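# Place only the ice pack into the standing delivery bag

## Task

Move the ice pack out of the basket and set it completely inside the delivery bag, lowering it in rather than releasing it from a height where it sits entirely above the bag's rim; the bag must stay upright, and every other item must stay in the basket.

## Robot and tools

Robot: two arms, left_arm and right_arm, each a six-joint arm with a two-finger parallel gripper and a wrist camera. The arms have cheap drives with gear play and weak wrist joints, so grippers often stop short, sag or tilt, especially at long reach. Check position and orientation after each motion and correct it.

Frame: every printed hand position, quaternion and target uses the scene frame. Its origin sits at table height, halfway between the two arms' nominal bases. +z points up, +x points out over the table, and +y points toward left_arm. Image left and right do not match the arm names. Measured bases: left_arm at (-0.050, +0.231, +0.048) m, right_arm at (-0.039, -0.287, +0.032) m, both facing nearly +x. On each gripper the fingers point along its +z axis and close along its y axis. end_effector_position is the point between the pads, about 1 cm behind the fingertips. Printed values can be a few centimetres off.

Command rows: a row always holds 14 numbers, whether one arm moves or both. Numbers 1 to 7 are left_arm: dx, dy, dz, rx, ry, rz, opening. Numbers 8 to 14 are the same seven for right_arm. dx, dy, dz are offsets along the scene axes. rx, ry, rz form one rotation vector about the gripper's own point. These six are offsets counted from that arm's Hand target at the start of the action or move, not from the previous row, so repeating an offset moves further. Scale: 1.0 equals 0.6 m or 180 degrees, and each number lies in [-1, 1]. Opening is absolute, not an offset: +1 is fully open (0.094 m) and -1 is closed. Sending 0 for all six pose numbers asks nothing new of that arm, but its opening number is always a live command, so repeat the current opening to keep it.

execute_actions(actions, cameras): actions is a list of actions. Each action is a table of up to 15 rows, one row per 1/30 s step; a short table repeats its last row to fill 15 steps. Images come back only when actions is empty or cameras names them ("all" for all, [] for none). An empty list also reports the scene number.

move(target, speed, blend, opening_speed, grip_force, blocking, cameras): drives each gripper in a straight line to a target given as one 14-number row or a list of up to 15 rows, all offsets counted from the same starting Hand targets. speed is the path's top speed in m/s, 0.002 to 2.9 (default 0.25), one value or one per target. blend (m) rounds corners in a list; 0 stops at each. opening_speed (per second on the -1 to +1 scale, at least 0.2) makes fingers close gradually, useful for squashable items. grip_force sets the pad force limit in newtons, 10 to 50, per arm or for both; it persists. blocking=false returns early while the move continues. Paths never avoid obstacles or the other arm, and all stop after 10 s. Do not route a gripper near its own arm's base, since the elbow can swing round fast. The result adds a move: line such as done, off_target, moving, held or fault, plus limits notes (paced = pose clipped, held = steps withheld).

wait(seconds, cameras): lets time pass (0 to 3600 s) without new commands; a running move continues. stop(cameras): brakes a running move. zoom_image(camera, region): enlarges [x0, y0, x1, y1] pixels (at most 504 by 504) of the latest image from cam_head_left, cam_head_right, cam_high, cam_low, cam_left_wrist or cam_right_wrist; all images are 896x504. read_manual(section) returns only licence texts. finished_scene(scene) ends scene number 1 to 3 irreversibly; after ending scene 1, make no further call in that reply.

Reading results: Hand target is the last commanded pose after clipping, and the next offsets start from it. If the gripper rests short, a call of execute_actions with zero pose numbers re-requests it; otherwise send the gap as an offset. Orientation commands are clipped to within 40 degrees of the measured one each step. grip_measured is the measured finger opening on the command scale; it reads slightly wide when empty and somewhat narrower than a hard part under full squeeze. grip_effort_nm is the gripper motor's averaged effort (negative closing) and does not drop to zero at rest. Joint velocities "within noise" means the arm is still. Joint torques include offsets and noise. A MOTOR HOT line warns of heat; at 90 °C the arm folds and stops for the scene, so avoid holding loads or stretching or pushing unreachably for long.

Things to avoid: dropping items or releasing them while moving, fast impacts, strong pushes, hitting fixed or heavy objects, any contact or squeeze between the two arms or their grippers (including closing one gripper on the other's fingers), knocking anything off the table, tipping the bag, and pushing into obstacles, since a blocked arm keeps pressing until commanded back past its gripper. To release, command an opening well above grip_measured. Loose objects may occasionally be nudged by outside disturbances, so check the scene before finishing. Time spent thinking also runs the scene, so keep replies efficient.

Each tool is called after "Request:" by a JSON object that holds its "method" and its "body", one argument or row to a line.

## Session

Request:
{"method": "execute_actions", "body": {
  "actions": [],
  "cameras": ["cam_head_left"]
}}

Scene clock: 0.00 s.
left_arm: end_effector_position=(+0.3221, +0.2112, +0.4298) grip_measured=+1.000 grip_effort_nm=n/a end_effector_quat_wxyz=(+0.715, -0.082, +0.690, -0.083) | right_arm: end_effector_position=(+0.2232, -0.1197, +0.4549) grip_measured=+1.000 grip_effort_nm=n/a end_effector_quat_wxyz=(+0.646, +0.044, +0.735, +0.201)
Joint positions: left_arm=[-0.139 0.995 0.907 0.124 -0.104 -0.231 0.094] | right_arm=[0.944 0.927 1.185 -0.367 0.686 0.43 0.094]
Joint velocities: within noise
Joint torques (N m): no reading
Heat: left arm: 48 °C; right arm: 39 °C.
Hand target: left_arm +0.3189, +0.2108, +0.4421; +0.725, -0.078, +0.679, -0.085 | right_arm +0.2210, -0.1244, +0.4678; +0.656, +0.052, +0.724, +0.209
Tool commands: left_gripper/opening=+1.0 right_gripper/opening=+1.0
Images, in order (width x height): cam_head_left 896x504.

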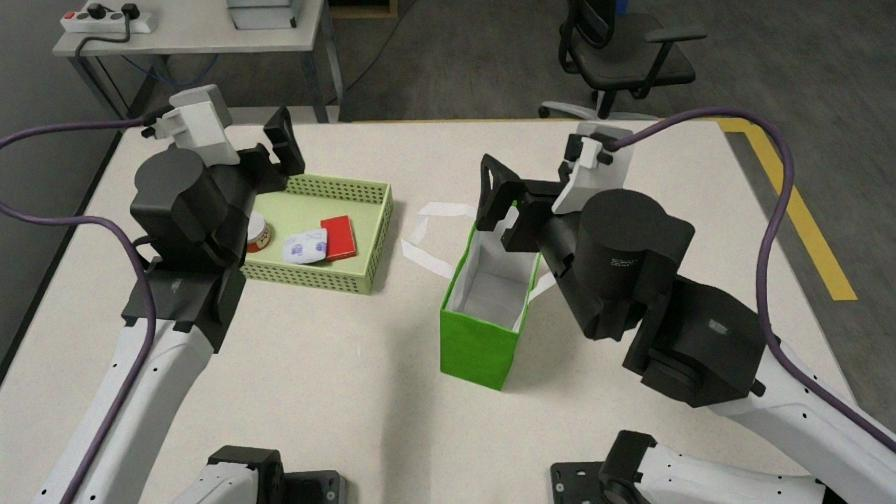

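Request:
{"method": "move", "body": {
  "target": [0.0685, 0.0153, -0.3202, 0.0697, 0.3248, -0.0325, 1, 0.047, -0.4458, 0, 0, 0, -0.289, 1],
  "speed": 0.5,
  "cameras": ["cam_left_wrist", "cam_head_left"]
}}

Scene clock: 19.40 s.
left_arm: end_effector_position=(+0.3574, +0.2191, +0.2411) grip_measured=+1.000 grip_effort_nm=-0.02 end_effector_quat_wxyz=(+0.302, -0.009, +0.953, -0.010) | right_arm: end_effector_position=(+0.2510, -0.3923, +0.4512) grip_measured=+1.000 grip_effort_nm=0.03 end_effector_quat_wxyz=(+0.662, +0.364, +0.645, -0.111)
Joint positions: left_arm=[-0.069 1.546 1.379 -0.79 -0.004 -0.048 0.094] | right_arm=[0.036 0.923 1.185 -0.391 0.698 0.431 0.094]
Joint torques (N m): left_arm=[0.32 -5.44 10.65 1.02 -0.14 0.17] | right_arm=[-0.59 -1.11 7.86 2.64 -0.08 -0.2]
Heat: left arm: 53 °C; right arm: 42 °C.
Hand target: left_arm +0.3600, +0.2200, +0.2499; +0.301, +0.000, +0.954, +0.000 | right_arm +0.2492, -0.3918, +0.4678; +0.681, +0.364, +0.628, -0.100
Off the commanded pose: left_arm 0.009 m, 1 deg | right_arm 0.017 m, 3 deg.
move: off_target (right_arm)
Images, in order (width x height): cam_head_left 896x504, cam_left_wrist 896x504.

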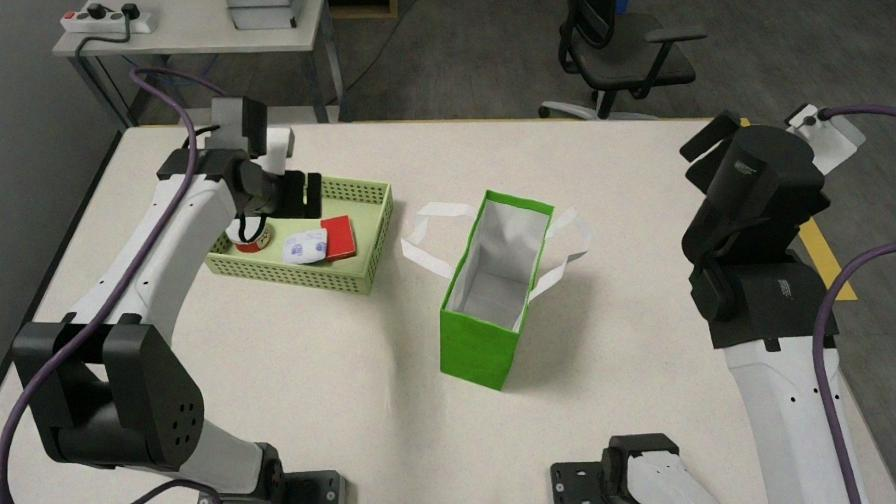

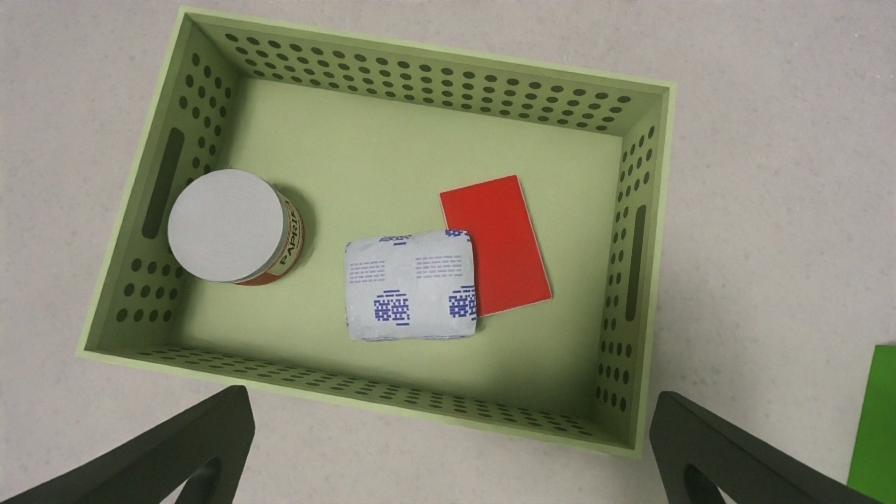

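Request:
{"method": "move", "body": {
  "target": [0.0867, 0.0733, -0.2832, 0.0637, 0.0664, -0.4836, 1, 0, 0, 0, 0, 0, 0, 1],
  "speed": 0.6,
  "cameras": ["cam_left_wrist"]
}}

Scene clock: 94.90 s.
left_arm: end_effector_position=(+0.4054, +0.2659, +0.0815) grip_measured=+1.000 grip_effort_nm=-0.02 end_effector_quat_wxyz=(+0.128, +0.669, +0.721, -0.126) | right_arm: end_effector_position=(+0.2510, -0.3923, +0.4512) grip_measured=+1.000 grip_effort_nm=0.03 end_effector_quat_wxyz=(+0.662, +0.364, +0.645, -0.111)
Joint positions: left_arm=[0.172 2.41 2.091 -1.315 0.356 1.717 0.094] | right_arm=[0.036 0.923 1.185 -0.391 0.698 0.431 0.094]
Joint torques (N m): left_arm=[-0.27 -10.5 8.87 -0.04 0.12 0.18] | right_arm=[-0.61 -1.13 7.82 2.64 -0.09 -0.2]
Heat: left arm: 62 °C; right arm: 49 °C.
Hand target: left_arm +0.4120, +0.2639, +0.0800; +0.125, +0.681, +0.711, -0.121 | right_arm +0.2492, -0.3918, +0.4678; +0.681, +0.364, +0.628, -0.100
Off the commanded pose: left_arm 0.007 m, 2 deg | right_arm 0.017 m, 3 deg.
move: done

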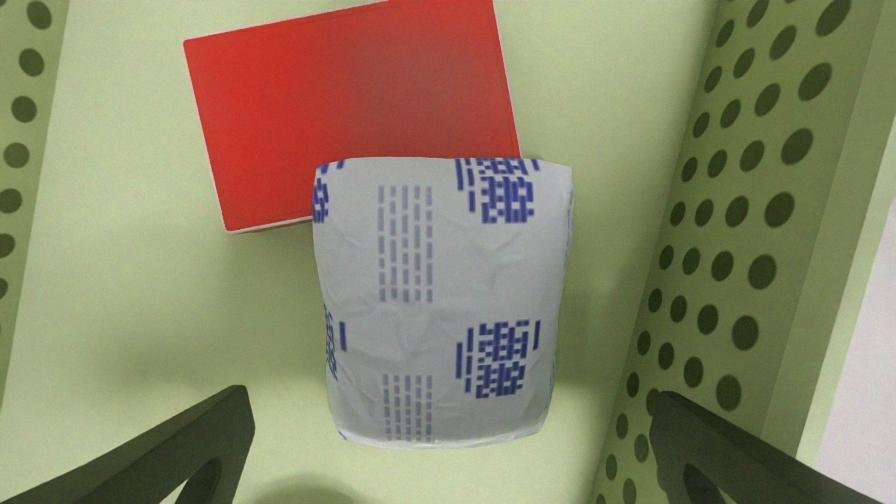

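Request:
{"method": "move", "body": {
  "target": [
    [0.005, -0.0365, -0.1033, 0, 0, 0, 1, 0, 0, 0, 0, 0, 0, 1],
    [0.005, -0.0365, -0.1033, 0, 0, 0, 0.3, 0, 0, 0, 0, 0, 0, 1],
    [0.005, -0.0398, 0.0833, 0, 0, 0, 0.3, 0, 0, 0, 0, 0, 0, 1],
    [-0.07, -0.1398, 0.3667, -0.0666, 0.003, -0.0556, 0.3, 0, 0, 0, 0, 0, 0, 1]
  ],
  "speed": [0.12, 0.12, 0.13, 0.25],
  "blend": [0, 0, 0.03, 0],
  "grip_force": 30,
  "opening_speed": 0.5,
  "cameras": ["cam_left_wrist"]
}}

Scene clock: 167.67 s.
left_arm: end_effector_position=(+0.3787, +0.1846, +0.2869) grip_measured=+0.305 grip_effort_nm=-0.28 end_effector_quat_wxyz=(+0.276, +0.699, +0.654, -0.086) | right_arm: end_effector_position=(+0.2510, -0.3923, +0.4512) grip_measured=+1.000 grip_effort_nm=0.03 end_effector_quat_wxyz=(+0.662, +0.364, +0.645, -0.111)
Joint positions: left_arm=[0.066 2.07 2.286 -1.565 0.548 1.678 0.061] | right_arm=[0.036 0.923 1.185 -0.391 0.698 0.431 0.094]
Joint torques (N m): left_arm=[0.34 -13.07 4.37 0.44 0.86 -0.11] | right_arm=[-0.58 -1.09 7.86 2.64 -0.09 -0.2]
Heat: left arm: 60 °C; right arm: 51 °C.
Hand target: left_arm +0.3700, +0.1801, +0.3000; +0.181, +0.723, +0.633, -0.208 | right_arm +0.2492, -0.3918, +0.4678; +0.681, +0.364, +0.628, -0.100
Off the commanded pose: left_arm 0.016 m, 18 deg | right_arm 0.017 m, 3 deg.
joint sent to its limit (left arm) — joint 4 (wrist pitch), lower limit. The joint targets are off in position and orientation.
grip_force (N): 30, 30
move: off_target (left_arm); target 2's new opening was sent with left_arm's hand 0.014 m and 1 deg from that target

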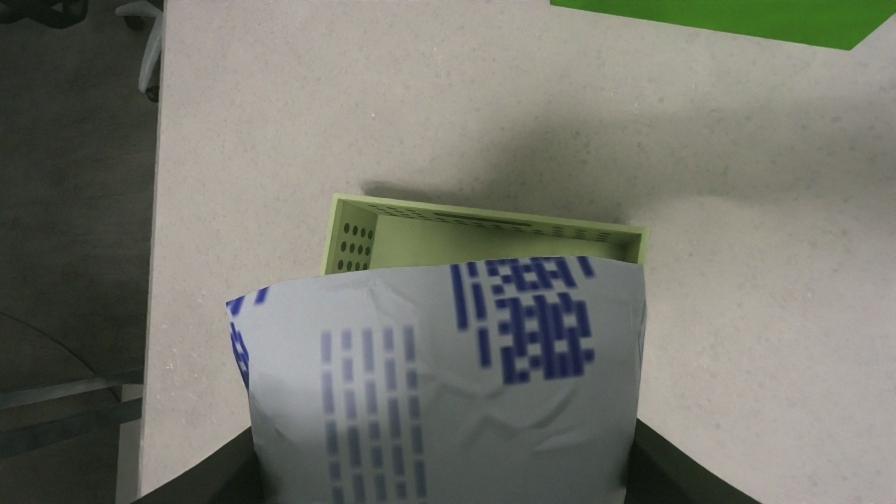

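Request:
{"method": "move", "body": {
  "target": [
    [-0.1417, -0.2252, 0.075, -0.0665, -0.0047, 0.1256, 0.3, 0, 0, 0, 0, 0, 0, 1],
    [-0.3117, -0.4768, 0.055, -0.0755, 0.0186, -0.0689, 0.3, 0, 0, 0, 0, 0, 0, 1]
  ],
  "speed": 0.25,
  "blend": [0.05, 0],
  "cameras": ["cam_left_wrist", "cam_head_left"]
}}

Scene clock: 214.63 s.
left_arm: end_effector_position=(+0.1838, -0.0995, +0.3191) grip_measured=+0.305 grip_effort_nm=-0.29 end_effector_quat_wxyz=(+0.206, +0.751, +0.547, -0.306) | right_arm: end_effector_position=(+0.2510, -0.3923, +0.4512) grip_measured=+1.000 grip_effort_nm=0.03 end_effector_quat_wxyz=(+0.662, +0.364, +0.645, -0.111)
Joint positions: left_arm=[-0.709 1.879 2.062 -1.463 0.709 1.104 0.061] | right_arm=[0.036 0.923 1.185 -0.391 0.698 0.431 0.094]
Joint torques (N m): left_arm=[0.34 -7.5 9.51 0.66 0.96 0.17] | right_arm=[-0.61 -1.1 7.83 2.64 -0.09 -0.2]
Heat: left arm: 66 °C; right arm: 53 °C.
Hand target: left_arm +0.1830, -0.1060, +0.3330; +0.224, +0.754, +0.527, -0.320 | right_arm +0.2492, -0.3918, +0.4678; +0.681, +0.364, +0.628, -0.100
Off the commanded pose: left_arm 0.015 m, 3 deg | right_arm 0.017 m, 3 deg.
grip_force (N): 30, 30
move: off_target (left_arm)
Images, in order (width x height): cam_head_left 896x504, cam_left_wrist 896x504.

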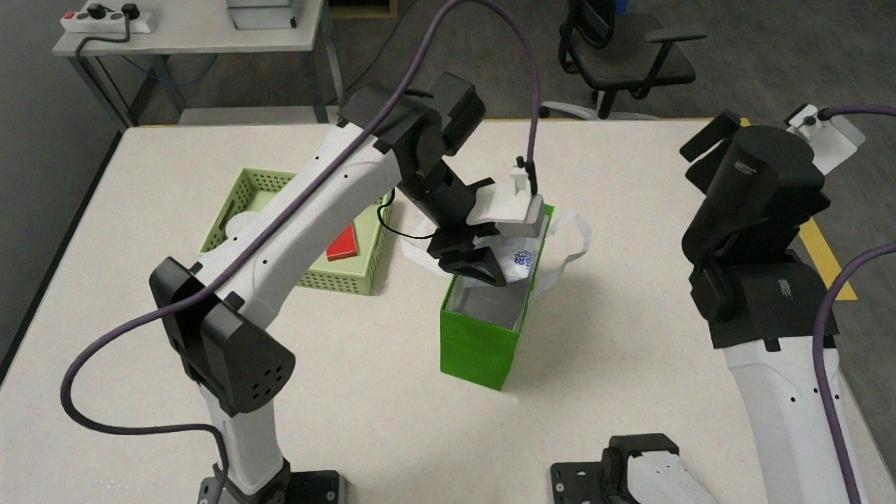

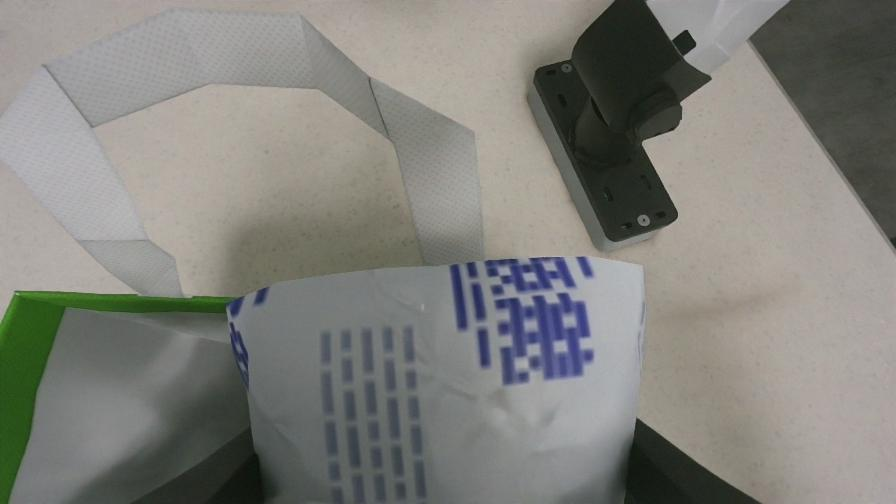

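Request:
{"method": "move", "body": {
  "target": [
    [0.01, 0.0017, -0.105, 0.0524, -0.0185, 0.0028, 0.3, 0, 0, 0, 0, 0, 0, 1],
    [0.0208, 0.0025, -0.1967, 0.089, -0.0315, 0.0056, 0.3, 0, 0, 0, 0, 0, 0, 1]
  ],
  "speed": 0.12,
  "blend": [0.02, 0],
  "cameras": ["cam_left_wrist"]
}}

Scene clock: 239.53 s.
left_arm: end_effector_position=(+0.1895, -0.1003, +0.2207) grip_measured=+0.305 grip_effort_nm=-0.29 end_effector_quat_wxyz=(+0.137, +0.790, +0.560, -0.208) | right_arm: end_effector_position=(+0.2510, -0.3923, +0.4512) grip_measured=+1.000 grip_effort_nm=0.03 end_effector_quat_wxyz=(+0.662, +0.364, +0.645, -0.111)
Joint positions: left_arm=[-0.79 1.9 1.796 -1.264 0.465 1.107 0.061] | right_arm=[0.036 0.923 1.185 -0.391 0.698 0.431 0.094]
Joint torques (N m): left_arm=[-0.24 -8.4 4.85 1.01 0.25 -0.08] | right_arm=[-0.58 -1.1 7.87 2.63 -0.09 -0.19]
Heat: left arm: 60 °C; right arm: 53 °C.
Hand target: left_arm +0.1955, -0.1045, +0.2150; +0.145, +0.788, +0.562, -0.204 | right_arm +0.2492, -0.3918, +0.4678; +0.681, +0.364, +0.628, -0.100
Off the commanded pose: left_arm 0.009 m, 1 deg | right_arm 0.017 m, 3 deg.
grip_force (N): 30, 30
move: done

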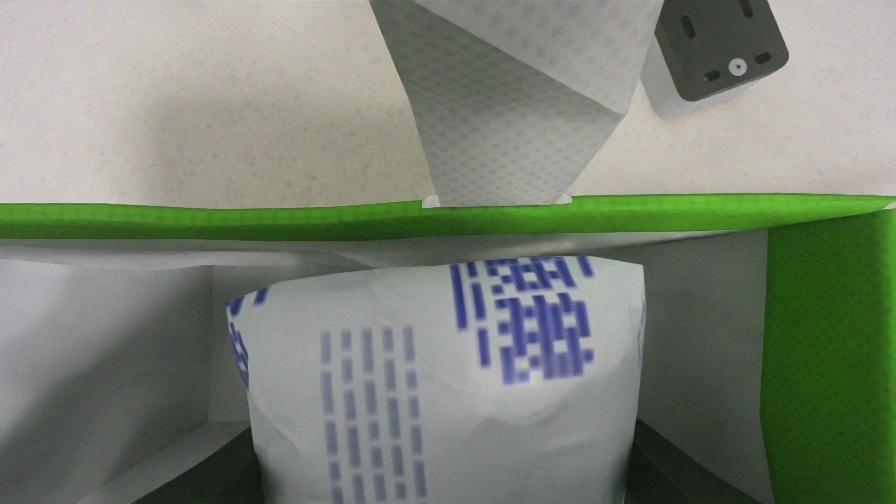

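Request:
{"method": "move", "body": {
  "target": [
    [0.0367, -0.0072, -0.0483, 0.0207, -0.008, 0, 0.3, 0, 0, 0, 0, 0, 0, 1],
    [0.0367, -0.0072, -0.0483, 0.0207, -0.008, 0, 0.85, 0, 0, 0, 0, 0, 0, 1],
    [0.0242, -0.0025, 0.0583, -0.0207, 0.008, 0, 0.85, 0, 0, 0, 0, 0, 0, 1],
    [-0.0092, 0.0158, 0.1667, -0.079, 0.0264, 0.0222, 0.85, 0, 0, 0, 0, 0, 0, 1]
  ],
  "speed": [0.1, 0.1, 0.13, 0.18],
  "blend": [0, 0, 0.02, 0],
  "opening_speed": 0.27,
  "cameras": ["cam_left_wrist", "cam_head_left"]
}}

Scene clock: 296.93 s.
left_arm: end_effector_position=(+0.1962, -0.0950, +0.2890) grip_measured=+0.848 grip_effort_nm=0.09 end_effector_quat_wxyz=(+0.204, +0.740, +0.571, -0.290) | right_arm: end_effector_position=(+0.2510, -0.3923, +0.4512) grip_measured=+1.000 grip_effort_nm=0.03 end_effector_quat_wxyz=(+0.662, +0.364, +0.645, -0.111)
Joint positions: left_arm=[-0.693 1.843 1.902 -1.33 0.671 1.066 0.087] | right_arm=[0.036 0.923 1.185 -0.391 0.698 0.431 0.094]
Joint torques (N m): left_arm=[0.76 -11.45 9.24 0.53 0.76 -0.09] | right_arm=[-0.61 -1.1 7.86 2.64 -0.09 -0.2]
Heat: left arm: 57 °C; right arm: 54 °C.
Hand target: left_arm +0.1899, -0.0950, +0.3150; +0.225, +0.735, +0.565, -0.299 | right_arm +0.2492, -0.3918, +0.4678; +0.681, +0.364, +0.628, -0.100
Off the commanded pose: left_arm 0.027 m, 3 deg | right_arm 0.017 m, 3 deg.
grip_force (N): 30, 30
move: off_target (left_arm); target 2's new opening was sent with left_arm's hand 0.018 m and 4 deg from that target
Images, in order (width x height): cam_head_left 896x504, cam_left_wrist 896x504.

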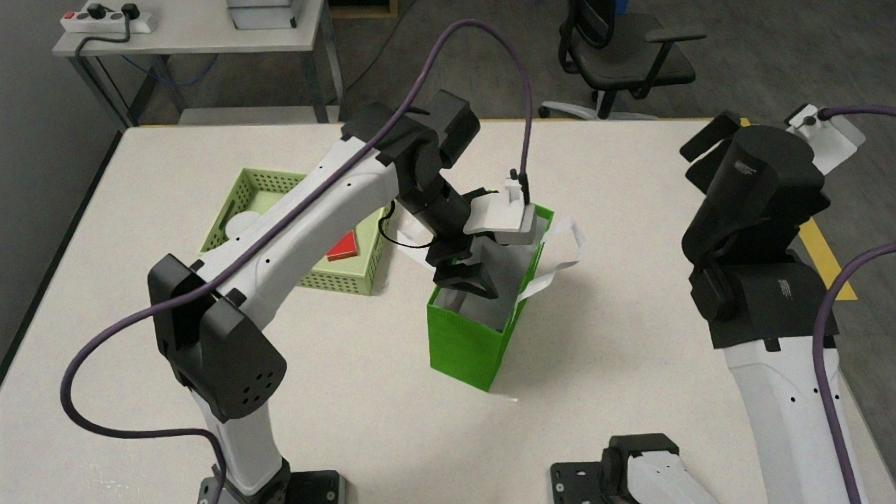

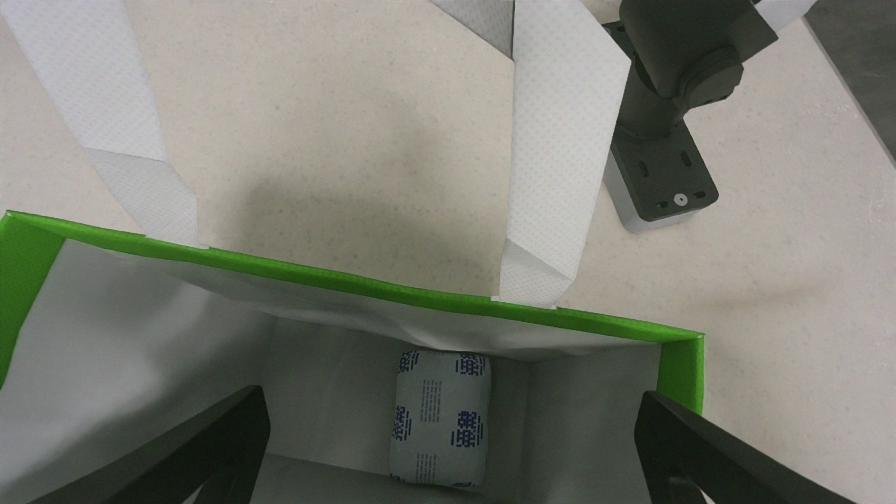

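Request:
{"method": "execute_actions", "body": {
  "actions": [],
  "cameras": ["cam_head_left", "cam_high", "cam_left_wrist"]
}}

Scene clock: 308.77 s.
left_arm: end_effector_position=(+0.1960, -0.0951, +0.2891) grip_measured=+0.848 grip_effort_nm=0.08 end_effector_quat_wxyz=(+0.204, +0.740, +0.571, -0.291) | right_arm: end_effector_position=(+0.2510, -0.3923, +0.4512) grip_measured=+1.000 grip_effort_nm=0.03 end_effector_quat_wxyz=(+0.662, +0.364, +0.645, -0.111)
Joint positions: left_arm=[-0.693 1.843 1.902 -1.33 0.672 1.066 0.087] | right_arm=[0.036 0.923 1.185 -0.391 0.698 0.431 0.094]
Joint velocities: within noise
Joint torques (N m): left_arm=[0.76 -11.47 9.24 0.53 0.77 -0.09] | right_arm=[-0.57 -1.1 7.82 2.64 -0.08 -0.19]
Heat: left arm: 58 °C; right arm: 55 °C.
Hand target: left_arm +0.1899, -0.0950, +0.3150; +0.225, +0.735, +0.565, -0.299 | right_arm +0.2492, -0.3918, +0.4678; +0.681, +0.364, +0.628, -0.100
Tool commands: left_gripper/opening=+0.85 right_gripper/opening=+1.0
Off the commanded pose: left_arm 0.027 m, 3 deg | right_arm 0.017 m, 3 deg.
grip_force (N): 30, 30
Images, in order (width x height): cam_head_left 896x504, cam_high 896x504, cam_left_wrist 896x504.

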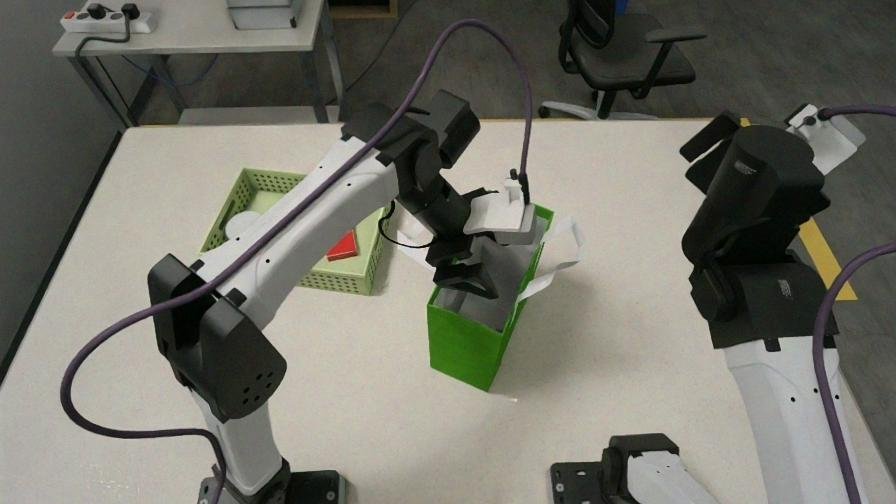

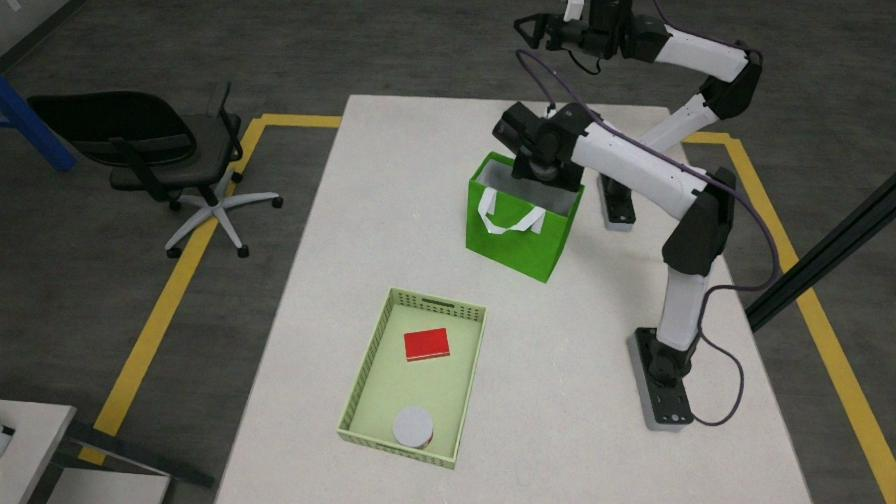

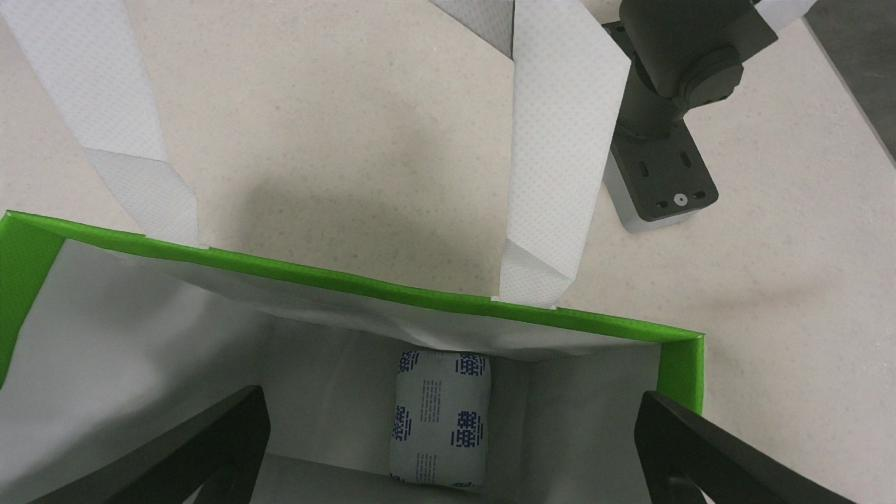

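Request:
{"method": "finished_scene", "body": {
  "scene": 3
}}

The scene is finished: the task was done.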